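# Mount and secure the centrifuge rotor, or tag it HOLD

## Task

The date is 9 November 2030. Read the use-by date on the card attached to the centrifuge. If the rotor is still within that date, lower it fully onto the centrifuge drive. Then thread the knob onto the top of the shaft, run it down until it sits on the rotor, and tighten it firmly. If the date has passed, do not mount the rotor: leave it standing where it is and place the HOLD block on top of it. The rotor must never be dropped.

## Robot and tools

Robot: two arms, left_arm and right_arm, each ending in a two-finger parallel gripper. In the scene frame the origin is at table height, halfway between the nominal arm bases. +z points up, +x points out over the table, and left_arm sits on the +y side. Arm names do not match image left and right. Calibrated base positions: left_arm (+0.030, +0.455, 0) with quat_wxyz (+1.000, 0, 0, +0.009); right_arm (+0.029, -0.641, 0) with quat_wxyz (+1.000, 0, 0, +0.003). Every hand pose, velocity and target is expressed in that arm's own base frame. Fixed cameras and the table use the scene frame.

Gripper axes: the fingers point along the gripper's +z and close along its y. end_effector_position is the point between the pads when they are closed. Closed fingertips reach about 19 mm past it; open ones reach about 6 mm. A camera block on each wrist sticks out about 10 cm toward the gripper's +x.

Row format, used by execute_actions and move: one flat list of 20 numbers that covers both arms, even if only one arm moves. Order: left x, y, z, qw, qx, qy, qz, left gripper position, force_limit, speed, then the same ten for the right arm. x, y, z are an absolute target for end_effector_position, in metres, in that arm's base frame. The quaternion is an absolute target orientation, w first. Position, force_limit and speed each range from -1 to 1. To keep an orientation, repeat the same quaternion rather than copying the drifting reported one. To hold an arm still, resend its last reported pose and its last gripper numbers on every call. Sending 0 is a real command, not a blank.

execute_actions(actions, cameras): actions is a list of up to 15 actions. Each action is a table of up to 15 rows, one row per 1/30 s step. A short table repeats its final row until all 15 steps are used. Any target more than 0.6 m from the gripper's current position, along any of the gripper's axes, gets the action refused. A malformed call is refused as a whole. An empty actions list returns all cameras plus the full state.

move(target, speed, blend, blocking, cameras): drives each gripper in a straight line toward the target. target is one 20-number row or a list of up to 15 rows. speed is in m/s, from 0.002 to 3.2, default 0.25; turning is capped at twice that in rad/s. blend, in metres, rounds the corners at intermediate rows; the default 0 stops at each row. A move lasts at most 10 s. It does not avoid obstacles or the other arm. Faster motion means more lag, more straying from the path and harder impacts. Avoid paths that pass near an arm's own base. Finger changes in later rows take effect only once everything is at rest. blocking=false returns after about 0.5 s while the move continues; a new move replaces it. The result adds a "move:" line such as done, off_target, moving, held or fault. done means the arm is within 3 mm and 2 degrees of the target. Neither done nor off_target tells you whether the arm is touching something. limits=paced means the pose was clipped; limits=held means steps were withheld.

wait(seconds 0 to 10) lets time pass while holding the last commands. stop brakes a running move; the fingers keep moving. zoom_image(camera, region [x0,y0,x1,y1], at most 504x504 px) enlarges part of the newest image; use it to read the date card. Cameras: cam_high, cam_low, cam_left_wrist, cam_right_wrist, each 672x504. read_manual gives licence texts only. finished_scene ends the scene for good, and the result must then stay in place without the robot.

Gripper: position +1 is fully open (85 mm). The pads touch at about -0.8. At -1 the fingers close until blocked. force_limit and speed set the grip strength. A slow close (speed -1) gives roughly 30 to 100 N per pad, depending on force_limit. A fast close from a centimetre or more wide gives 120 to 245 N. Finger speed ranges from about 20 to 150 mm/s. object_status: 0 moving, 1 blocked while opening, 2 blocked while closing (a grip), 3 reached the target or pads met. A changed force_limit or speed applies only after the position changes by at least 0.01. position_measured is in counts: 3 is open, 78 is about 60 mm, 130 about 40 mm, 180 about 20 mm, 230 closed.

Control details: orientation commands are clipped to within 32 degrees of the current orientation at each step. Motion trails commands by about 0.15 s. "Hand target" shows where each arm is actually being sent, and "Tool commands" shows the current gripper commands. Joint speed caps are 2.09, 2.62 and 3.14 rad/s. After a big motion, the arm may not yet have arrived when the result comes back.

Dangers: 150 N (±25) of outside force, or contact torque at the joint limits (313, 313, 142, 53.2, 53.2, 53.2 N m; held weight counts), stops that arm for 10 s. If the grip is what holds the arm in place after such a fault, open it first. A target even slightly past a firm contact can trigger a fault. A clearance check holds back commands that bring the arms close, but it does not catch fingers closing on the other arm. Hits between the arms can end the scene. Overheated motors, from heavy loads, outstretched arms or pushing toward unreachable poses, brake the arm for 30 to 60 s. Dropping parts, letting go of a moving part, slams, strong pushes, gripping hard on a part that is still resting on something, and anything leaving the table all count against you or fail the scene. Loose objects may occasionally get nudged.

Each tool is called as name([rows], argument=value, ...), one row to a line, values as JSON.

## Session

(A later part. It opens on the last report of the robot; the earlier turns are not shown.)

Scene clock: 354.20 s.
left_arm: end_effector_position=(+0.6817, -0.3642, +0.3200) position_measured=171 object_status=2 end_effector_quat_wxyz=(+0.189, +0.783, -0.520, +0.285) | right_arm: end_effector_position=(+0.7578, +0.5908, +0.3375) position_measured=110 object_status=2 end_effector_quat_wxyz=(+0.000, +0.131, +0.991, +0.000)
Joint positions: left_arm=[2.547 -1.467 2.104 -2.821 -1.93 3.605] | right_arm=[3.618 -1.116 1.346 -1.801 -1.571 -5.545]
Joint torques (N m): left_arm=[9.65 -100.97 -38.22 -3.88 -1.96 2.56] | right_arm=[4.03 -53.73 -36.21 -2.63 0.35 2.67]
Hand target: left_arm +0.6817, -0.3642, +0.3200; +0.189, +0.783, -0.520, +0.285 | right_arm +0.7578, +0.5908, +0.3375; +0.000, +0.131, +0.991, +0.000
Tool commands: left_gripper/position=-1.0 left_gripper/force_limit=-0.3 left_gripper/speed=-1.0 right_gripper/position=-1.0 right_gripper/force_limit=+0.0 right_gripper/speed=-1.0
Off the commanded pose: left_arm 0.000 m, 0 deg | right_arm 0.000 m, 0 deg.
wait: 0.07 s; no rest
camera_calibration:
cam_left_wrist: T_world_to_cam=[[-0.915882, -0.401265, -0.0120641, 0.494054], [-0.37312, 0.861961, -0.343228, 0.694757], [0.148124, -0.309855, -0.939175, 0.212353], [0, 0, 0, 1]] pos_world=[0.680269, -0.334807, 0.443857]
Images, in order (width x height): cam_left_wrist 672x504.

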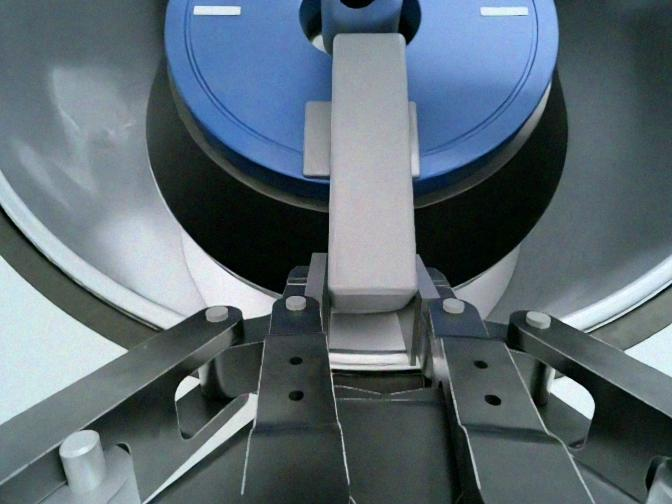

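move([
  [0.6817,-0.3642,0.320,0.1894,0.7827,-0.5200,0.2850,-1,-0.3,-1,0.7578,0.5908,0.3365,0,-0.13053,-0.99144,0,-1,0.0,-1],
], speed=0.01)

wait(seconds=0.05)

Scene clock: 354.97 s.
left_arm: end_effector_position=(+0.6817, -0.3642, +0.3200) position_measured=171 object_status=2 end_effector_quat_wxyz=(+0.189, +0.783, -0.520, +0.285) | right_arm: end_effector_position=(+0.7578, +0.5908, +0.3365) position_measured=110 object_status=2 end_effector_quat_wxyz=(+0.000, +0.131, +0.991, +0.000)
Joint positions: left_arm=[2.547 -1.467 2.104 -2.821 -1.93 3.605] | right_arm=[3.618 -1.115 1.347 -1.802 -1.571 -5.545]
Joint torques (N m): left_arm=[10.37 -101.71 -38.35 -3.93 -1.83 2.69] | right_arm=[5.5 -54.47 -35.21 -2.34 0.02 3.03]
Hand target: left_arm +0.6817, -0.3642, +0.3200; +0.189, +0.783, -0.520, +0.285 | right_arm +0.7578, +0.5908, +0.3365; +0.000, +0.131, +0.991, +0.000
Off the commanded pose: left_arm 0.000 m, 0 deg | right_arm 0.000 m, 0 deg.
move: done

Scene clock: 355.03 s.
left_arm: end_effector_position=(+0.6817, -0.3642, +0.3200) position_measured=171 object_status=2 end_effector_quat_wxyz=(+0.189, +0.783, -0.520, +0.285) | right_arm: end_effector_position=(+0.7578, +0.5908, +0.3365) position_measured=110 object_status=2 end_effector_quat_wxyz=(+0.000, +0.131, +0.991, +0.000)
Joint positions: left_arm=[2.547 -1.467 2.104 -2.821 -1.93 3.605] | right_arm=[3.618 -1.115 1.347 -1.802 -1.571 -5.545]
Joint torques (N m): left_arm=[9.42 -101.11 -38.19 -3.93 -1.74 2.51] | right_arm=[2.21 -56.88 -34.4 -2.51 0.18 2.88]
Hand target: left_arm +0.6817, -0.3642, +0.3200; +0.189, +0.783, -0.520, +0.285 | right_arm +0.7578, +0.5908, +0.3365; +0.000, +0.131, +0.991, +0.000
Tool commands: left_gripper/position=-1.0 left_gripper/force_limit=-0.3 left_gripper/speed=-1.0 right_gripper/position=-1.0 right_gripper/force_limit=+0.0 right_gripper/speed=-1.0
Off the commanded pose: left_arm 0.000 m, 0 deg | right_arm 0.000 m, 0 deg.
wait: 0.07 s; no rest

move([
  [0.6817,-0.3642,0.320,0.1894,0.7827,-0.5200,0.2850,-1,-0.3,-1,0.7578,0.5908,0.3357,0,-0.13053,-0.99144,0,-1,0.0,-1],
], speed=0.01)

move([
  [0.6817,-0.3642,0.320,0.1894,0.7827,-0.5200,0.2850,-1,-0.3,-1,0.7578,0.5908,0.3350,0,-0.13053,-0.99144,0,-1,0.0,-1],
], speed=0.01)

Scene clock: 355.90 s.
left_arm: end_effector_position=(+0.6817, -0.3642, +0.3200) position_measured=171 object_status=2 end_effector_quat_wxyz=(+0.189, +0.783, -0.520, +0.285) | right_arm: end_effector_position=(+0.7578, +0.5908, +0.3357) position_measured=110 object_status=2 end_effector_quat_wxyz=(+0.000, +0.131, +0.991, +0.000)
Joint positions: left_arm=[2.547 -1.467 2.104 -2.821 -1.93 3.605] | right_arm=[3.618 -1.115 1.348 -1.804 -1.571 -5.545]
Joint torques (N m): left_arm=[11.33 -101.06 -38.06 -3.74 -1.75 2.57] | right_arm=[5.14 -54 -35.1 -2.59 0.23 3.04]
Hand target: left_arm +0.6817, -0.3642, +0.3200; +0.189, +0.783, -0.520, +0.285 | right_arm +0.7578, +0.5908, +0.3357; +0.000, +0.131, +0.991, +0.000
Off the commanded pose: left_arm 0.000 m, 0 deg | right_arm 0.000 m, 0 deg.
move: done

Scene clock: 356.60 s.
left_arm: end_effector_position=(+0.6817, -0.3642, +0.3200) position_measured=171 object_status=2 end_effector_quat_wxyz=(+0.189, +0.783, -0.520, +0.285) | right_arm: end_effector_position=(+0.7578, +0.5908, +0.3350) position_measured=110 object_status=2 end_effector_quat_wxyz=(+0.000, +0.131, +0.991, +0.000)
Joint positions: left_arm=[2.547 -1.467 2.104 -2.821 -1.93 3.605] | right_arm=[3.618 -1.115 1.349 -1.805 -1.571 -5.545]
Joint torques (N m): left_arm=[10.61 -100.21 -38.61 -3.83 -1.89 2.52] | right_arm=[2.69 -56.56 -35.38 -2.25 -0.03 3.42]
Hand target: left_arm +0.6817, -0.3642, +0.3200; +0.189, +0.783, -0.520, +0.285 | right_arm +0.7578, +0.5908, +0.3350; +0.000, +0.131, +0.991, +0.000
Off the commanded pose: left_arm 0.000 m, 0 deg | right_arm 0.000 m, 0 deg.
move: done

move([
  [0.6817,-0.3642,0.320,0.1894,0.7827,-0.5200,0.2850,-1,-0.3,-1,0.7578,0.5908,0.3343,0,-0.13053,-0.99144,0,-1,0.0,-1],
], speed=0.01)

move([
  [0.6817,-0.3642,0.320,0.1894,0.7827,-0.5200,0.2850,-1,-0.3,-1,0.7578,0.5908,0.3336,0,-0.13053,-0.99144,0,-1,0.0,-1],
], speed=0.01)

Scene clock: 357.47 s.
left_arm: end_effector_position=(+0.6817, -0.3642, +0.3200) position_measured=171 object_status=2 end_effector_quat_wxyz=(+0.189, +0.783, -0.520, +0.285) | right_arm: end_effector_position=(+0.7578, +0.5908, +0.3343) position_measured=110 object_status=2 end_effector_quat_wxyz=(+0.000, +0.131, +0.991, +0.000)
Joint positions: left_arm=[2.547 -1.467 2.104 -2.821 -1.93 3.605] | right_arm=[3.618 -1.114 1.35 -1.806 -1.571 -5.545]
Joint torques (N m): left_arm=[10.39 -100.02 -38.43 -3.84 -1.73 2.65] | right_arm=[4.66 -54.36 -35.06 -2.47 0.28 3.09]
Hand target: left_arm +0.6817, -0.3642, +0.3200; +0.189, +0.783, -0.520, +0.285 | right_arm +0.7578, +0.5908, +0.3343; +0.000, +0.131, +0.991, +0.000
Off the commanded pose: left_arm 0.000 m, 0 deg | right_arm 0.000 m, 0 deg.
move: done

Scene clock: 358.17 s.
left_arm: end_effector_position=(+0.6817, -0.3642, +0.3200) position_measured=171 object_status=2 end_effector_quat_wxyz=(+0.189, +0.783, -0.520, +0.285) | right_arm: end_effector_position=(+0.7578, +0.5908, +0.3337) position_measured=110 object_status=2 end_effector_quat_wxyz=(+0.000, +0.131, +0.991, +0.000)
Joint positions: left_arm=[2.547 -1.467 2.104 -2.821 -1.93 3.605] | right_arm=[3.618 -1.114 1.35 -1.807 -1.571 -5.545]
Joint torques (N m): left_arm=[11.26 -99.54 -38.52 -3.97 -1.85 2.59] | right_arm=[5.17 -49.45 -30.09 -2.19 0.02 3.13]
Hand target: left_arm +0.6817, -0.3642, +0.3200; +0.189, +0.783, -0.520, +0.285 | right_arm +0.7578, +0.5908, +0.3336; +0.000, +0.131, +0.991, +0.000
Off the commanded pose: left_arm 0.000 m, 0 deg | right_arm 0.000 m, 0 deg.
move: done

move([
  [0.6817,-0.3642,0.320,0.1894,0.7827,-0.5200,0.2850,-1,-0.3,-1,0.7573,0.5911,0.3336,0,-0.38268,-0.92388,0,-1,0.0,-1],
  [0.6817,-0.3642,0.320,0.1894,0.7827,-0.5200,0.2850,-1,-0.3,-1,0.7570,0.5916,0.3336,0,-0.60876,-0.79335,0,-1,0.0,-1],
], speed=0.3, blend=[0.02,0])

Scene clock: 361.03 s.
left_arm: end_effector_position=(+0.6817, -0.3642, +0.3200) position_measured=171 object_status=2 end_effector_quat_wxyz=(+0.189, +0.783, -0.520, +0.285) | right_arm: end_effector_position=(+0.7570, +0.5916, +0.3336) position_measured=110 object_status=2 end_effector_quat_wxyz=(+0.000, +0.609, +0.793, +0.000)
Joint positions: left_arm=[2.547 -1.467 2.104 -2.821 -1.93 3.605] | right_arm=[3.619 -1.114 1.351 -1.807 -1.571 -4.497]
Joint torques (N m): left_arm=[9.57 -100.61 -39.14 -3.91 -1.52 2.73] | right_arm=[21.84 -53.36 -43.37 3.25 -1.33 3.63]
Hand target: left_arm +0.6817, -0.3642, +0.3200; +0.189, +0.783, -0.520, +0.285 | right_arm +0.7570, +0.5916, +0.3336; +0.000, +0.609, +0.793, +0.000
Off the commanded pose: left_arm 0.000 m, 0 deg | right_arm 0.000 m, 0 deg.
move: done

move([
  [0.6817,-0.3642,0.320,0.1894,0.7827,-0.5200,0.2850,-1,-0.3,-1,0.7570,0.5916,0.3333,0,-0.60876,-0.79335,0,-1,0.0,-1],
], speed=0.01)

wait(seconds=0.1)

Scene clock: 361.83 s.
left_arm: end_effector_position=(+0.6817, -0.3642, +0.3200) position_measured=171 object_status=2 end_effector_quat_wxyz=(+0.189, +0.783, -0.520, +0.285) | right_arm: end_effector_position=(+0.7570, +0.5916, +0.3334) position_measured=110 object_status=2 end_effector_quat_wxyz=(+0.000, +0.609, +0.793, +0.000)
Joint positions: left_arm=[2.547 -1.467 2.104 -2.821 -1.93 3.605] | right_arm=[3.619 -1.114 1.351 -1.808 -1.571 -4.497]
Joint torques (N m): left_arm=[8.98 -99.69 -39 -3.93 -1.62 2.74] | right_arm=[20.37 -47.5 -24.07 0.51 -1.45 2.98]
Hand target: left_arm +0.6817, -0.3642, +0.3200; +0.189, +0.783, -0.520, +0.285 | right_arm +0.7570, +0.5916, +0.3333; +0.000, +0.609, +0.793, +0.000
Off the commanded pose: left_arm 0.000 m, 0 deg | right_arm 0.000 m, 0 deg.
move: done

Scene clock: 361.93 s.
left_arm: end_effector_position=(+0.6817, -0.3642, +0.3200) position_measured=171 object_status=2 end_effector_quat_wxyz=(+0.189, +0.783, -0.520, +0.285) | right_arm: end_effector_position=(+0.7570, +0.5916, +0.3334) position_measured=110 object_status=2 end_effector_quat_wxyz=(+0.000, +0.609, +0.793, +0.000)
Joint positions: left_arm=[2.547 -1.467 2.104 -2.821 -1.93 3.605] | right_arm=[3.619 -1.114 1.351 -1.808 -1.571 -4.497]
Joint torques (N m): left_arm=[8.91 -100.24 -38.15 -3.72 -1.79 2.59] | right_arm=[19.92 -47.72 -22.13 1.13 -1.44 2.95]
Hand target: left_arm +0.6817, -0.3642, +0.3200; +0.189, +0.783, -0.520, +0.285 | right_arm +0.7570, +0.5916, +0.3333; +0.000, +0.609, +0.793, +0.000
Tool commands: left_gripper/position=-1.0 left_gripper/force_limit=-0.3 left_gripper/speed=-1.0 right_gripper/position=-1.0 right_gripper/force_limit=+0.0 right_gripper/speed=-1.0
Off the commanded pose: left_arm 0.000 m, 0 deg | right_arm 0.000 m, 0 deg.
wait: 0.10 s; no rest

move([
  [0.6817,-0.3642,0.320,0.1894,0.7827,-0.5200,0.2850,-1,-0.3,-1,0.7570,0.5922,0.3333,0,-0.79335,-0.60876,0,-1,0.0,-1],
], speed=0.3)

Scene clock: 363.50 s.
left_arm: end_effector_position=(+0.6817, -0.3642, +0.3200) position_measured=171 object_status=2 end_effector_quat_wxyz=(+0.189, +0.783, -0.520, +0.285) | right_arm: end_effector_position=(+0.7570, +0.5922, +0.3333) position_measured=110 object_status=2 end_effector_quat_wxyz=(+0.000, +0.793, +0.609, +0.000)
Joint positions: left_arm=[2.547 -1.467 2.104 -2.821 -1.93 3.605] | right_arm=[3.62 -1.114 1.35 -1.807 -1.571 -3.973]
Joint torques (N m): left_arm=[7.25 -99.53 -39.15 -4.08 -1.79 2.67] | right_arm=[41.92 -47.63 -40.94 2.93 2.12 4.12]
Hand target: left_arm +0.6817, -0.3642, +0.3200; +0.189, +0.783, -0.520, +0.285 | right_arm +0.7570, +0.5922, +0.3333; +0.000, +0.793, +0.609, +0.000
Off the commanded pose: left_arm 0.000 m, 0 deg | right_arm 0.000 m, 0 deg.
move: done

move([
  [0.6817,-0.3642,0.320,0.1894,0.7827,-0.5200,0.2850,-1,-0.3,-1,0.7573,0.5918,0.3333,0,-0.79335,-0.60876,0,-1,0.0,-1],
], speed=0.01)

wait(seconds=0.1)

Scene clock: 364.43 s.
left_arm: end_effector_position=(+0.6817, -0.3642, +0.3200) position_measured=171 object_status=2 end_effector_quat_wxyz=(+0.189, +0.783, -0.520, +0.285) | right_arm: end_effector_position=(+0.7573, +0.5919, +0.3333) position_measured=110 object_status=2 end_effector_quat_wxyz=(+0.000, +0.793, +0.609, +0.000)
Joint positions: left_arm=[2.547 -1.467 2.104 -2.821 -1.93 3.605] | right_arm=[3.619 -1.114 1.35 -1.807 -1.571 -3.973]
Joint torques (N m): left_arm=[4.9 -99.82 -38.45 -3.98 -1.67 2.59] | right_arm=[-0.23 -50.79 -38.09 2.32 2.12 -3.54]
Hand target: left_arm +0.6817, -0.3642, +0.3200; +0.189, +0.783, -0.520, +0.285 | right_arm +0.7573, +0.5918, +0.3333; +0.000, +0.793, +0.609, +0.000
Off the commanded pose: left_arm 0.000 m, 0 deg | right_arm 0.000 m, 0 deg.
move: done

Scene clock: 364.53 s.
left_arm: end_effector_position=(+0.6817, -0.3642, +0.3200) position_measured=171 object_status=2 end_effector_quat_wxyz=(+0.189, +0.783, -0.520, +0.285) | right_arm: end_effector_position=(+0.7573, +0.5918, +0.3333) position_measured=110 object_status=2 end_effector_quat_wxyz=(+0.000, +0.793, +0.609, +0.000)
Joint positions: left_arm=[2.547 -1.467 2.104 -2.821 -1.93 3.605] | right_arm=[3.619 -1.114 1.35 -1.807 -1.571 -3.973]
Joint torques (N m): left_arm=[5.3 -100.53 -38.43 -3.88 -1.62 2.73] | right_arm=[-2.59 -50.02 -37.97 2.31 2.41 -3.23]
Hand target: left_arm +0.6817, -0.3642, +0.3200; +0.189, +0.783, -0.520, +0.285 | right_arm +0.7573, +0.5918, +0.3333; +0.000, +0.793, +0.609, +0.000
Tool commands: left_gripper/position=-1.0 left_gripper/force_limit=-0.3 left_gripper/speed=-1.0 right_gripper/position=-1.0 right_gripper/force_limit=+0.0 right_gripper/speed=-1.0
Off the commanded pose: left_arm 0.000 m, 0 deg | right_arm 0.000 m, 0 deg.
wait: 0.10 s; no rest

move([
  [0.6817,-0.3642,0.320,0.1894,0.7827,-0.5200,0.2850,-1,-0.3,-1,0.7573,0.5918,0.3329,0,-0.79335,-0.60876,0,-1,0.0,-1],
], speed=0.01)

wait(seconds=0.1)

Scene clock: 365.47 s.
left_arm: end_effector_position=(+0.6817, -0.3642, +0.3200) position_measured=171 object_status=2 end_effector_quat_wxyz=(+0.189, +0.783, -0.520, +0.285) | right_arm: end_effector_position=(+0.7573, +0.5918, +0.3330) position_measured=110 object_status=2 end_effector_quat_wxyz=(+0.000, +0.793, +0.609, +0.000)
Joint positions: left_arm=[2.547 -1.467 2.104 -2.821 -1.93 3.605] | right_arm=[3.619 -1.113 1.351 -1.808 -1.571 -3.973]
Joint torques (N m): left_arm=[3.88 -100.09 -38.53 -4.12 -1.53 2.55] | right_arm=[-3.28 -40.18 -20.23 0.46 2.01 -3.6]
Hand target: left_arm +0.6817, -0.3642, +0.3200; +0.189, +0.783, -0.520, +0.285 | right_arm +0.7573, +0.5918, +0.3329; +0.000, +0.793, +0.609, +0.000
Off the commanded pose: left_arm 0.000 m, 0 deg | right_arm 0.000 m, 0 deg.
move: done

Scene clock: 365.57 s.
left_arm: end_effector_position=(+0.6817, -0.3642, +0.3200) position_measured=171 object_status=2 end_effector_quat_wxyz=(+0.189, +0.783, -0.520, +0.285) | right_arm: end_effector_position=(+0.7573, +0.5918, +0.3330) position_measured=110 object_status=2 end_effector_quat_wxyz=(+0.000, +0.793, +0.609, +0.000)
Joint positions: left_arm=[2.547 -1.467 2.104 -2.821 -1.93 3.605] | right_arm=[3.619 -1.113 1.351 -1.808 -1.571 -3.973]
Joint torques (N m): left_arm=[3.95 -100.32 -38.8 -4 -1.66 2.46] | right_arm=[-4.43 -40.59 -19.68 -0.41 2.07 -2.74]
Hand target: left_arm +0.6817, -0.3642, +0.3200; +0.189, +0.783, -0.520, +0.285 | right_arm +0.7573, +0.5918, +0.3329; +0.000, +0.793, +0.609, +0.000
Tool commands: left_gripper/position=-1.0 left_gripper/force_limit=-0.3 left_gripper/speed=-1.0 right_gripper/position=-1.0 right_gripper/force_limit=+0.0 right_gripper/speed=-1.0
Off the commanded pose: left_arm 0.000 m, 0 deg | right_arm 0.000 m, 0 deg.
wait: 0.10 s; no rest

move([
  [0.6817,-0.3642,0.320,0.1894,0.7827,-0.5200,0.2850,-1,-0.3,-1,0.7575,0.5921,0.3329,0,-0.92388,-0.38268,0,-1,0.0,-1],
  [0.6817,-0.3642,0.320,0.1894,0.7827,-0.5200,0.2850,-1,-0.3,-1,0.7578,0.5923,0.3327,0,-0.99144,-0.13053,0,-1,0.0,-1],
], speed=0.3, blend=[0.02,0])

wait(seconds=0.1)

Scene clock: 368.10 s.
left_arm: end_effector_position=(+0.6817, -0.3642, +0.3200) position_measured=171 object_status=2 end_effector_quat_wxyz=(+0.189, +0.783, -0.520, +0.285) | right_arm: end_effector_position=(+0.7578, +0.5923, +0.3327) position_measured=110 object_status=2 end_effector_quat_wxyz=(+0.000, +0.991, +0.131, +0.000)
Joint positions: left_arm=[2.547 -1.467 2.104 -2.821 -1.93 3.605] | right_arm=[3.619 -1.112 1.349 -1.808 -1.571 -2.926]
Joint torques (N m): left_arm=[0.86 -100.19 -38.93 -3.89 -1.52 2.82] | right_arm=[34.67 -25.48 -35.91 -1.86 1.86 3.9]
Hand target: left_arm +0.6817, -0.3642, +0.3200; +0.189, +0.783, -0.520, +0.285 | right_arm +0.7578, +0.5923, +0.3327; +0.000, +0.991, +0.131, +0.000
Off the commanded pose: left_arm 0.000 m, 0 deg | right_arm 0.000 m, 0 deg.
move: done

Scene clock: 368.20 s.
left_arm: end_effector_position=(+0.6817, -0.3642, +0.3200) position_measured=171 object_status=2 end_effector_quat_wxyz=(+0.189, +0.783, -0.520, +0.285) | right_arm: end_effector_position=(+0.7578, +0.5923, +0.3327) position_measured=110 object_status=2 end_effector_quat_wxyz=(+0.000, +0.991, +0.131, +0.000)
Joint positions: left_arm=[2.547 -1.467 2.104 -2.821 -1.93 3.605] | right_arm=[3.619 -1.112 1.349 -1.808 -1.571 -2.926]
Joint torques (N m): left_arm=[0.79 -101.18 -39.01 -4.24 -1.6 2.62] | right_arm=[36.27 -26.54 -36.53 -1.86 1.97 4.01]
Hand target: left_arm +0.6817, -0.3642, +0.3200; +0.189, +0.783, -0.520, +0.285 | right_arm +0.7578, +0.5923, +0.3327; +0.000, +0.991, +0.131, +0.000
Tool commands: left_gripper/position=-1.0 left_gripper/force_limit=-0.3 left_gripper/speed=-1.0 right_gripper/position=-1.0 right_gripper/force_limit=+0.0 right_gripper/speed=-1.0
Off the commanded pose: left_arm 0.000 m, 0 deg | right_arm 0.000 m, 0 deg.
wait: 0.10 s; no rest

move([
  [0.6817,-0.3642,0.320,0.1894,0.7827,-0.5200,0.2850,-1,-0.3,-1,0.7579,0.5919,0.3327,0,-0.99144,-0.13053,0,-1,0.0,-1],
], speed=0.01)

wait(seconds=0.1)

Scene clock: 369.07 s.
left_arm: end_effector_position=(+0.6817, -0.3642, +0.3200) position_measured=171 object_status=2 end_effector_quat_wxyz=(+0.189, +0.783, -0.520, +0.285) | right_arm: end_effector_position=(+0.7579, +0.5920, +0.3327) position_measured=110 object_status=2 end_effector_quat_wxyz=(+0.000, +0.991, +0.131, +0.000)
Joint positions: left_arm=[2.547 -1.467 2.104 -2.821 -1.93 3.605] | right_arm=[3.619 -1.112 1.35 -1.808 -1.571 -2.926]
Joint torques (N m): left_arm=[0.79 -100.79 -39.64 -4.15 -1.47 2.62] | right_arm=[-4.6 -48.06 -19.73 -3.34 1.82 -2.48]
Hand target: left_arm +0.6817, -0.3642, +0.3200; +0.189, +0.783, -0.520, +0.285 | right_arm +0.7579, +0.5919, +0.3327; +0.000, +0.991, +0.131, +0.000
Off the commanded pose: left_arm 0.000 m, 0 deg | right_arm 0.000 m, 0 deg.
move: done

Scene clock: 369.17 s.
left_arm: end_effector_position=(+0.6817, -0.3642, +0.3200) position_measured=171 object_status=2 end_effector_quat_wxyz=(+0.189, +0.783, -0.520, +0.285) | right_arm: end_effector_position=(+0.7579, +0.5919, +0.3327) position_measured=110 object_status=2 end_effector_quat_wxyz=(+0.000, +0.991, +0.131, +0.000)
Joint positions: left_arm=[2.547 -1.467 2.104 -2.821 -1.93 3.605] | right_arm=[3.619 -1.112 1.35 -1.808 -1.571 -2.926]
Joint torques (N m): left_arm=[0.88 -101.16 -39.46 -4.03 -1.42 2.55] | right_arm=[-4.82 -48.83 -20.13 -2.68 1.59 -3.35]
Hand target: left_arm +0.6817, -0.3642, +0.3200; +0.189, +0.783, -0.520, +0.285 | right_arm +0.7579, +0.5919, +0.3327; +0.000, +0.991, +0.131, +0.000
Tool commands: left_gripper/position=-1.0 left_gripper/force_limit=-0.3 left_gripper/speed=-1.0 right_gripper/position=-1.0 right_gripper/force_limit=+0.0 right_gripper/speed=-1.0
Off the commanded pose: left_arm 0.000 m, 0 deg | right_arm 0.000 m, 0 deg.
wait: 0.10 s; no rest

move([
  [0.6817,-0.3642,0.320,0.1894,0.7827,-0.5200,0.2850,-1,-0.3,-1,0.7581,0.5920,0.3324,0,-0.99144,0.13053,0,-1,0.0,-1],
  [0.6817,-0.3642,0.320,0.1894,0.7827,-0.5200,0.2850,-1,-0.3,-1,0.7583,0.5919,0.3322,0,-0.92388,0.38268,0,-1,0.0,-1],
  [0.6817,-0.3642,0.320,0.1894,0.7827,-0.5200,0.2850,-1,-0.3,-1,0.7584,0.5917,0.3320,0,-0.79335,0.60876,0,-1,0.0,-1],
], speed=0.3, blend=[0.02,0.02,0])

wait(seconds=0.1)

Scene clock: 372.80 s.
left_arm: end_effector_position=(+0.6817, -0.3642, +0.3200) position_measured=171 object_status=2 end_effector_quat_wxyz=(+0.189, +0.783, -0.520, +0.285) | right_arm: end_effector_position=(+0.7584, +0.5917, +0.3320) position_measured=110 object_status=2 end_effector_quat_wxyz=(+0.000, +0.793, -0.609, +0.000)
Joint positions: left_arm=[2.547 -1.467 2.104 -2.821 -1.93 3.605] | right_arm=[3.619 -1.112 1.35 -1.809 -1.571 -1.356]
Joint torques (N m): left_arm=[-3.96 -100.16 -40.98 -4.11 -1.45 2.54] | right_arm=[4.34 -18.54 -28.16 -2.77 -1.73 3.92]
Hand target: left_arm +0.6817, -0.3642, +0.3200; +0.189, +0.783, -0.520, +0.285 | right_arm +0.7584, +0.5917, +0.3320; +0.000, +0.793, -0.609, +0.000
Off the commanded pose: left_arm 0.000 m, 0 deg | right_arm 0.000 m, 0 deg.
move: done

Scene clock: 372.90 s.
left_arm: end_effector_position=(+0.6817, -0.3642, +0.3200) position_measured=171 object_status=2 end_effector_quat_wxyz=(+0.189, +0.783, -0.520, +0.285) | right_arm: end_effector_position=(+0.7584, +0.5917, +0.3320) position_measured=110 object_status=2 end_effector_quat_wxyz=(+0.000, +0.793, -0.609, +0.000)
Joint positions: left_arm=[2.547 -1.467 2.104 -2.821 -1.93 3.605] | right_arm=[3.619 -1.112 1.35 -1.809 -1.571 -1.356]
Joint torques (N m): left_arm=[-4.92 -100.54 -40.96 -4.26 -1.31 2.59] | right_arm=[7.73 -17.45 -29.57 -2.78 -2.05 3.73]
Hand target: left_arm +0.6817, -0.3642, +0.3200; +0.189, +0.783, -0.520, +0.285 | right_arm +0.7584, +0.5917, +0.3320; +0.000, +0.793, -0.609, +0.000
Tool commands: left_gripper/position=-1.0 left_gripper/force_limit=-0.3 left_gripper/speed=-1.0 right_gripper/position=-1.0 right_gripper/force_limit=+0.0 right_gripper/speed=-1.0
Off the commanded pose: left_arm 0.000 m, 0 deg | right_arm 0.000 m, 0 deg.
wait: 0.10 s; no rest

move([
  [0.6817,-0.3642,0.320,0.1894,0.7827,-0.5200,0.2850,-1,-0.3,-1,0.7582,0.5915,0.3320,0,-0.60876,0.79335,0,-1,0.0,-1],
  [0.6817,-0.3642,0.320,0.1894,0.7827,-0.5200,0.2850,-1,-0.3,-1,0.7581,0.5914,0.3320,0,-0.38268,0.92388,0,-1,0.0,-1],
], speed=0.3, blend=[0.02,0])

wait(seconds=0.1)

Scene clock: 375.73 s.
left_arm: end_effector_position=(+0.6817, -0.3642, +0.3200) position_measured=171 object_status=2 end_effector_quat_wxyz=(+0.189, +0.783, -0.520, +0.285) | right_arm: end_effector_position=(+0.7581, +0.5914, +0.3320) position_measured=110 object_status=2 end_effector_quat_wxyz=(+0.000, -0.383, +0.924, +0.000)
Joint positions: left_arm=[2.547 -1.467 2.104 -2.821 -1.93 3.605] | right_arm=[3.618 -1.112 1.351 -1.809 -1.571 -0.309]
Joint torques (N m): left_arm=[-6.75 -99.6 -42.16 -4.08 -1.32 2.61] | right_arm=[7.53 -48.23 -33.33 0.43 -2.9 2.92]
Hand target: left_arm +0.6817, -0.3642, +0.3200; +0.189, +0.783, -0.520, +0.285 | right_arm +0.7581, +0.5914, +0.3320; +0.000, -0.383, +0.924, +0.000
Off the commanded pose: left_arm 0.000 m, 0 deg | right_arm 0.000 m, 0 deg.
move: done

Scene clock: 375.83 s.
left_arm: end_effector_position=(+0.6817, -0.3642, +0.3200) position_measured=171 object_status=2 end_effector_quat_wxyz=(+0.189, +0.783, -0.520, +0.285) | right_arm: end_effector_position=(+0.7581, +0.5914, +0.3320) position_measured=110 object_status=2 end_effector_quat_wxyz=(+0.000, -0.383, +0.924, +0.000)
Joint positions: left_arm=[2.547 -1.467 2.104 -2.821 -1.93 3.605] | right_arm=[3.618 -1.112 1.351 -1.809 -1.571 -0.309]
Joint torques (N m): left_arm=[-9.19 -99.86 -42.25 -4.04 -1.3 2.89] | right_arm=[7.41 -49.29 -35.45 1.11 -3.21 2.93]
Hand target: left_arm +0.6817, -0.3642, +0.3200; +0.189, +0.783, -0.520, +0.285 | right_arm +0.7581, +0.5914, +0.3320; +0.000, -0.383, +0.924, +0.000
Tool commands: left_gripper/position=-1.0 left_gripper/force_limit=-0.3 left_gripper/speed=-1.0 right_gripper/position=-1.0 right_gripper/force_limit=+0.0 right_gripper/speed=-1.0
Off the commanded pose: left_arm 0.000 m, 0 deg | right_arm 0.000 m, 0 deg.
wait: 0.10 s; no rest

move([
  [0.6817,-0.3642,0.320,0.1894,0.7827,-0.5200,0.2850,-1,-0.3,-1,0.7580,0.5912,0.3318,0,-0.13053,0.99144,0,-1,0.0,-1],
  [0.6817,-0.3642,0.320,0.1894,0.7827,-0.5200,0.2850,-1,-0.3,-1,0.7578,0.5912,0.3316,0,0.13053,0.99144,0,-1,0.0,-1],
  [0.6817,-0.3642,0.320,0.1894,0.7827,-0.5200,0.2850,-1,-0.3,-1,0.7577,0.5914,0.3314,0,0.38268,0.92388,0,-1,0.0,-1],
  [0.6817,-0.3642,0.320,0.1894,0.7827,-0.5200,0.2850,-1,-0.3,-1,0.7576,0.5915,0.3311,0,0.60876,0.79335,0,-1,0.0,-1],
], speed=0.3, blend=[0.02,0.02,0.02,0])

wait(seconds=0.1)

Scene clock: 380.23 s.
left_arm: end_effector_position=(+0.6817, -0.3642, +0.3200) position_measured=171 object_status=2 end_effector_quat_wxyz=(+0.189, +0.783, -0.520, +0.285) | right_arm: end_effector_position=(+0.7576, +0.5915, +0.3311) position_measured=110 object_status=2 end_effector_quat_wxyz=(+0.000, +0.609, +0.793, +0.000)
Joint positions: left_arm=[2.547 -1.467 2.104 -2.821 -1.93 3.605] | right_arm=[3.619 -1.113 1.353 -1.811 -1.571 1.786]
Joint torques (N m): left_arm=[-13.22 -100.66 -43.32 -4.21 -1.19 2.47] | right_arm=[17.29 -40.76 -30.77 1.01 -2.04 3.02]
Hand target: left_arm +0.6817, -0.3642, +0.3200; +0.189, +0.783, -0.520, +0.285 | right_arm +0.7576, +0.5915, +0.3311; +0.000, +0.609, +0.793, +0.000
Off the commanded pose: left_arm 0.000 m, 0 deg | right_arm 0.000 m, 0 deg.
move: done

Scene clock: 380.33 s.
left_arm: end_effector_position=(+0.6817, -0.3642, +0.3200) position_measured=171 object_status=2 end_effector_quat_wxyz=(+0.189, +0.783, -0.520, +0.285) | right_arm: end_effector_position=(+0.7576, +0.5915, +0.3311) position_measured=110 object_status=2 end_effector_quat_wxyz=(+0.000, +0.609, +0.793, +0.000)
Joint positions: left_arm=[2.547 -1.467 2.104 -2.821 -1.93 3.605] | right_arm=[3.619 -1.113 1.353 -1.811 -1.571 1.786]
Joint torques (N m): left_arm=[-13.38 -100.32 -43.89 -4.16 -1.25 2.49] | right_arm=[17.45 -38.45 -33.07 1.56 -2.06 3.24]
Hand target: left_arm +0.6817, -0.3642, +0.3200; +0.189, +0.783, -0.520, +0.285 | right_arm +0.7576, +0.5915, +0.3311; +0.000, +0.609, +0.793, +0.000
Tool commands: left_gripper/position=-1.0 left_gripper/force_limit=-0.3 left_gripper/speed=-1.0 right_gripper/position=-1.0 right_gripper/force_limit=+0.0 right_gripper/speed=-1.0
Off the commanded pose: left_arm 0.000 m, 0 deg | right_arm 0.000 m, 0 deg.
wait: 0.10 s; no rest

move([
  [0.6817,-0.3642,0.320,0.1894,0.7827,-0.5200,0.2850,-1,-0.3,-1,0.7576,0.5916,0.3309,0,0.79335,0.60876,0,-1,0.0,-1],
  [0.6817,-0.3642,0.320,0.1894,0.7827,-0.5200,0.2850,-1,-0.3,-1,0.7577,0.5918,0.3307,0,0.92388,0.38268,0,-1,0.0,-1],
  [0.6817,-0.3642,0.320,0.1894,0.7827,-0.5200,0.2850,-1,-0.3,-1,0.7579,0.5919,0.3305,0,0.99144,0.13053,0,-1,0.0,-1],
  [0.6817,-0.3642,0.320,0.1894,0.7827,-0.5200,0.2850,-1,-0.3,-1,0.7581,0.5919,0.3303,0,0.99144,-0.13053,0,-1,0.0,-1],
], speed=0.3, blend=[0.02,0.02,0.02,0])

wait(seconds=0.1)

Scene clock: 384.77 s.
left_arm: end_effector_position=(+0.6817, -0.3642, +0.3200) position_measured=171 object_status=2 end_effector_quat_wxyz=(+0.189, +0.783, -0.520, +0.285) | right_arm: end_effector_position=(+0.7581, +0.5919, +0.3303) position_measured=110 object_status=2 end_effector_quat_wxyz=(+0.000, +0.991, -0.130, +0.000)
Joint positions: left_arm=[2.547 -1.467 2.104 -2.821 -1.93 3.605] | right_arm=[3.619 -1.111 1.352 -1.812 -1.571 3.88]
Joint torques (N m): left_arm=[-17.04 -99.73 -45.83 -4.14 -1.09 2.67] | right_arm=[14.78 -41.44 -43 -2.15 -1.69 4.03]
Hand target: left_arm +0.6817, -0.3642, +0.3200; +0.189, +0.783, -0.520, +0.285 | right_arm +0.7581, +0.5919, +0.3303; +0.000, +0.991, -0.131, +0.000
Off the commanded pose: left_arm 0.000 m, 0 deg | right_arm 0.000 m, 0 deg.
move: done

Scene clock: 384.87 s.
left_arm: end_effector_position=(+0.6817, -0.3642, +0.3200) position_measured=171 object_status=2 end_effector_quat_wxyz=(+0.189, +0.783, -0.520, +0.285) | right_arm: end_effector_position=(+0.7581, +0.5919, +0.3303) position_measured=110 object_status=2 end_effector_quat_wxyz=(+0.000, +0.991, -0.130, +0.000)
Joint positions: left_arm=[2.547 -1.467 2.104 -2.821 -1.93 3.605] | right_arm=[3.619 -1.111 1.352 -1.812 -1.571 3.881]
Joint torques (N m): left_arm=[-17.73 -100.26 -45.87 -4.27 -1.12 2.75] | right_arm=[17.24 -41.76 -43.06 -1.68 -1.19 3.04]
Hand target: left_arm +0.6817, -0.3642, +0.3200; +0.189, +0.783, -0.520, +0.285 | right_arm +0.7581, +0.5919, +0.3303; +0.000, +0.991, -0.131, +0.000
Tool commands: left_gripper/position=-1.0 left_gripper/force_limit=-0.3 left_gripper/speed=-1.0 right_gripper/position=-1.0 right_gripper/force_limit=+0.0 right_gripper/speed=-1.0
Off the commanded pose: left_arm 0.000 m, 0 deg | right_arm 0.000 m, 0 deg.
wait: 0.10 s; no rest

move([
  [0.6817,-0.3642,0.320,0.1894,0.7827,-0.5200,0.2850,-1,-0.3,-1,0.7582,0.5918,0.3301,0,0.92388,-0.38268,0,-1,0.0,-1],
  [0.6817,-0.3642,0.320,0.1894,0.7827,-0.5200,0.2850,-1,-0.3,-1,0.7583,0.5916,0.3299,0,0.79335,-0.60876,0,-1,0.0,-1],
  [0.6817,-0.3642,0.320,0.1894,0.7827,-0.5200,0.2850,-1,-0.3,-1,0.7583,0.5914,0.3297,0,0.60876,-0.79335,0,-1,0.0,-1],
  [0.6817,-0.3642,0.320,0.1894,0.7827,-0.5200,0.2850,-1,-0.3,-1,0.7582,0.5913,0.3295,0,0.38268,-0.92388,0,-1,0.0,-1],
], speed=0.3, blend=[0.02,0.02,0.02,0])

wait(seconds=0.1, cameras=["cam_left_wrist"])

zoom_image(camera="cam_left_wrist", region=[260, 0, 460, 100])

Scene clock: 389.40 s.
left_arm: end_effector_position=(+0.6817, -0.3642, +0.3200) position_measured=171 object_status=2 end_effector_quat_wxyz=(+0.189, +0.783, -0.520, +0.285) | right_arm: end_effector_position=(+0.7582, +0.5913, +0.3295) position_measured=110 object_status=2 end_effector_quat_wxyz=(+0.000, -0.383, +0.924, +0.000)
Joint positions: left_arm=[2.547 -1.467 2.104 -2.821 -1.93 3.605] | right_arm=[3.618 -1.111 1.354 -1.813 -1.571 5.974]
Joint torques (N m): left_arm=[-17.59 -99.98 -47.17 -4.39 -0.96 2.62] | right_arm=[5.57 -58.85 -41.86 -1.66 -2.88 3.46]
Hand target: left_arm +0.6817, -0.3642, +0.3200; +0.189, +0.783, -0.520, +0.285 | right_arm +0.7582, +0.5913, +0.3295; +0.000, -0.383, +0.924, +0.000
Off the commanded pose: left_arm 0.000 m, 0 deg | right_arm 0.000 m, 0 deg.
move: done

Scene clock: 389.50 s.
left_arm: end_effector_position=(+0.6817, -0.3642, +0.3200) position_measured=171 object_status=2 end_effector_quat_wxyz=(+0.189, +0.783, -0.520, +0.285) | right_arm: end_effector_position=(+0.7582, +0.5913, +0.3295) position_measured=110 object_status=2 end_effector_quat_wxyz=(+0.000, -0.383, +0.924, +0.000)
Joint positions: left_arm=[2.547 -1.467 2.104 -2.821 -1.93 3.605] | right_arm=[3.618 -1.111 1.354 -1.813 -1.571 5.974]
Joint torques (N m): left_arm=[-17.07 -100.32 -47.01 -4.32 -0.88 2.71] | right_arm=[7.8 -59.59 -41.85 -1.46 -3.24 2.94]
Hand target: left_arm +0.6817, -0.3642, +0.3200; +0.189, +0.783, -0.520, +0.285 | right_arm +0.7582, +0.5913, +0.3295; +0.000, -0.383, +0.924, +0.000
Tool commands: left_gripper/position=-1.0 left_gripper/force_limit=-0.3 left_gripper/speed=-1.0 right_gripper/position=-1.0 right_gripper/force_limit=+0.0 right_gripper/speed=-1.0
Off the commanded pose: left_arm 0.000 m, 0 deg | right_arm 0.000 m, 0 deg.
wait: 0.10 s; no rest
camera_calibration:
cam_left_wrist: T_world_to_cam=[[-0.915882, -0.401265, -0.0120641, 0.494054], [-0.37312, 0.861961, -0.343228, 0.694757], [0.148124, -0.309855, -0.939175, 0.212353], [0, 0, 0, 1]] pos_world=[0.680269, -0.334807, 0.443857]
Images, in order (width x height): cam_left_wrist 672x504.

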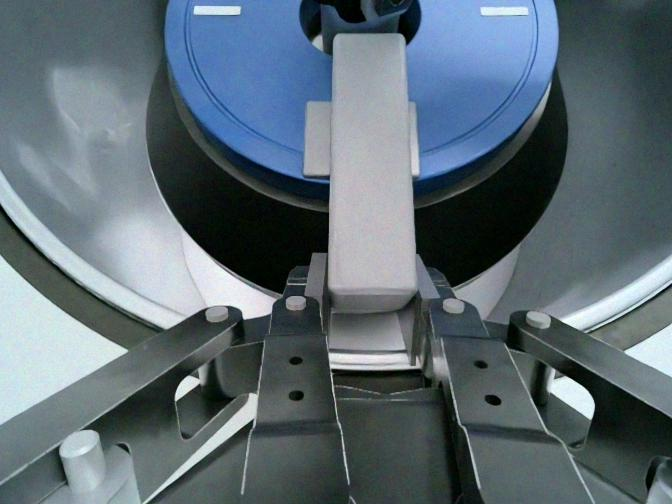

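Scaled by 2.520.

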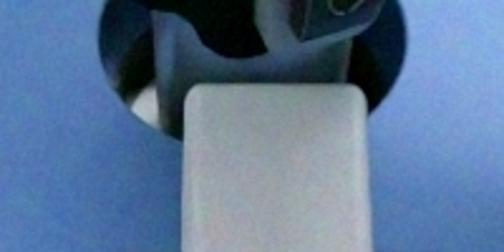

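move([
  [0.6817,-0.3642,0.320,0.1894,0.7827,-0.5200,0.2850,-1,-0.3,-1,0.7582,0.5913,0.3295,0,-0.38268,0.92388,0,0.36,0.0,-1],
], speed=0.05, cameras=["cam_left_wrist"])

zoom_image(camera="cam_left_wrist", region=[260, 0, 460, 100])

Scene clock: 390.80 s.
left_arm: end_effector_position=(+0.6817, -0.3642, +0.3200) position_measured=171 object_status=2 end_effector_quat_wxyz=(+0.189, +0.783, -0.520, +0.285) | right_arm: end_effector_position=(+0.7582, +0.5913, +0.3294) position_measured=84 object_status=0 end_effector_quat_wxyz=(+0.000, -0.383, +0.924, +0.000)
Joint positions: left_arm=[2.547 -1.467 2.104 -2.821 -1.93 3.605] | right_arm=[3.618 -1.111 1.354 -1.813 -1.571 5.974]
Joint torques (N m): left_arm=[-17.91 -100.04 -47.91 -4.18 -0.9 2.58] | right_arm=[7.69 -72.94 -49.61 -2.03 1.03 2.96]
Hand target: left_arm +0.6817, -0.3642, +0.3200; +0.189, +0.783, -0.520, +0.285 | right_arm +0.7582, +0.5913, +0.3295; +0.000, -0.383, +0.924, +0.000
Off the commanded pose: left_arm 0.000 m, 0 deg | right_arm 0.000 m, 0 deg.
move: done
camera_calibration:
cam_left_wrist: T_world_to_cam=[[-0.915882, -0.401265, -0.0120641, 0.494054], [-0.37312, 0.861961, -0.343228, 0.694757], [0.148124, -0.309855, -0.939175, 0.212353], [0, 0, 0, 1]] pos_world=[0.680269, -0.334807, 0.443857]
Images, in order (width x height): cam_left_wrist 672x504.

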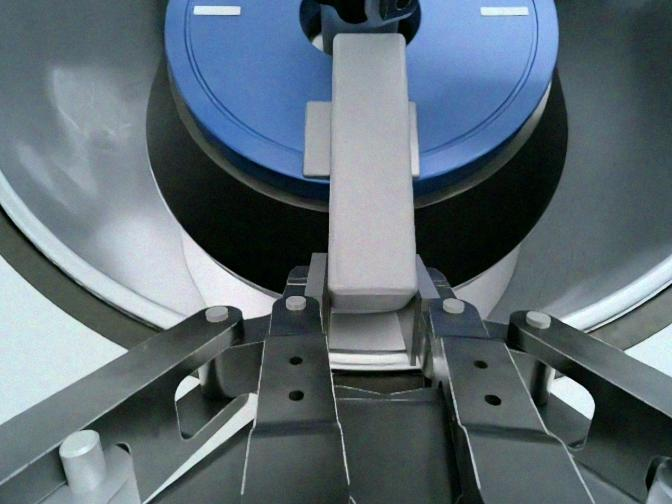

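Scaled by 2.520.

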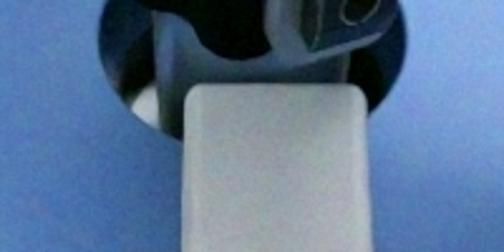

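move([
  [0.6817,-0.3642,0.320,0.1894,0.7827,-0.5200,0.2850,-1,-0.3,-1,0.7579,0.5915,0.335,0,-0.38268,0.92388,0,0.36,0.0,-1],
  [0.6817,-0.3642,0.320,0.1894,0.7827,-0.5200,0.2850,-1,-0.3,-1,0.7579,0.5916,0.352,0,-0.38268,0.92388,0,0.36,0.0,-1],
], speed=0.06, cameras=["cam_left_wrist"])

zoom_image(camera="cam_left_wrist", region=[260, 0, 460, 100])

Scene clock: 392.30 s.
left_arm: end_effector_position=(+0.6817, -0.3642, +0.3200) position_measured=171 object_status=2 end_effector_quat_wxyz=(+0.189, +0.783, -0.520, +0.285) | right_arm: end_effector_position=(+0.7579, +0.5916, +0.3519) position_measured=84 object_status=3 end_effector_quat_wxyz=(+0.000, -0.383, +0.924, +0.000)
Joint positions: left_arm=[2.547 -1.467 2.104 -2.821 -1.93 3.605] | right_arm=[3.619 -1.12 1.326 -1.777 -1.571 5.975]
Joint torques (N m): left_arm=[-17.54 -99.63 -48.23 -4.49 -0.52 2.59] | right_arm=[14.04 -73.78 -51.58 -1.03 1.49 3.15]
Hand target: left_arm +0.6817, -0.3642, +0.3200; +0.189, +0.783, -0.520, +0.285 | right_arm +0.7579, +0.5916, +0.3520; +0.000, -0.383, +0.924, +0.000
Off the commanded pose: left_arm 0.000 m, 0 deg | right_arm 0.000 m, 0 deg.
move: done
camera_calibration:
cam_left_wrist: T_world_to_cam=[[-0.915882, -0.401265, -0.0120641, 0.494054], [-0.37312, 0.861961, -0.343228, 0.694757], [0.148124, -0.309855, -0.939175, 0.212353], [0, 0, 0, 1]] pos_world=[0.680269, -0.334807, 0.443857]
Images, in order (width x height): cam_left_wrist 672x504.

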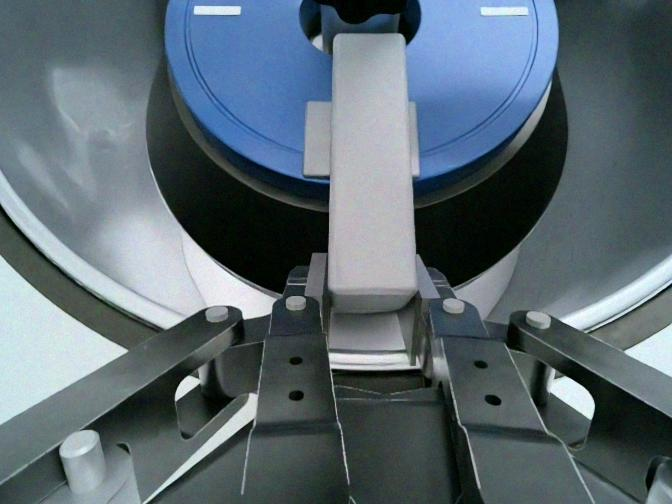

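Scaled by 2.520.

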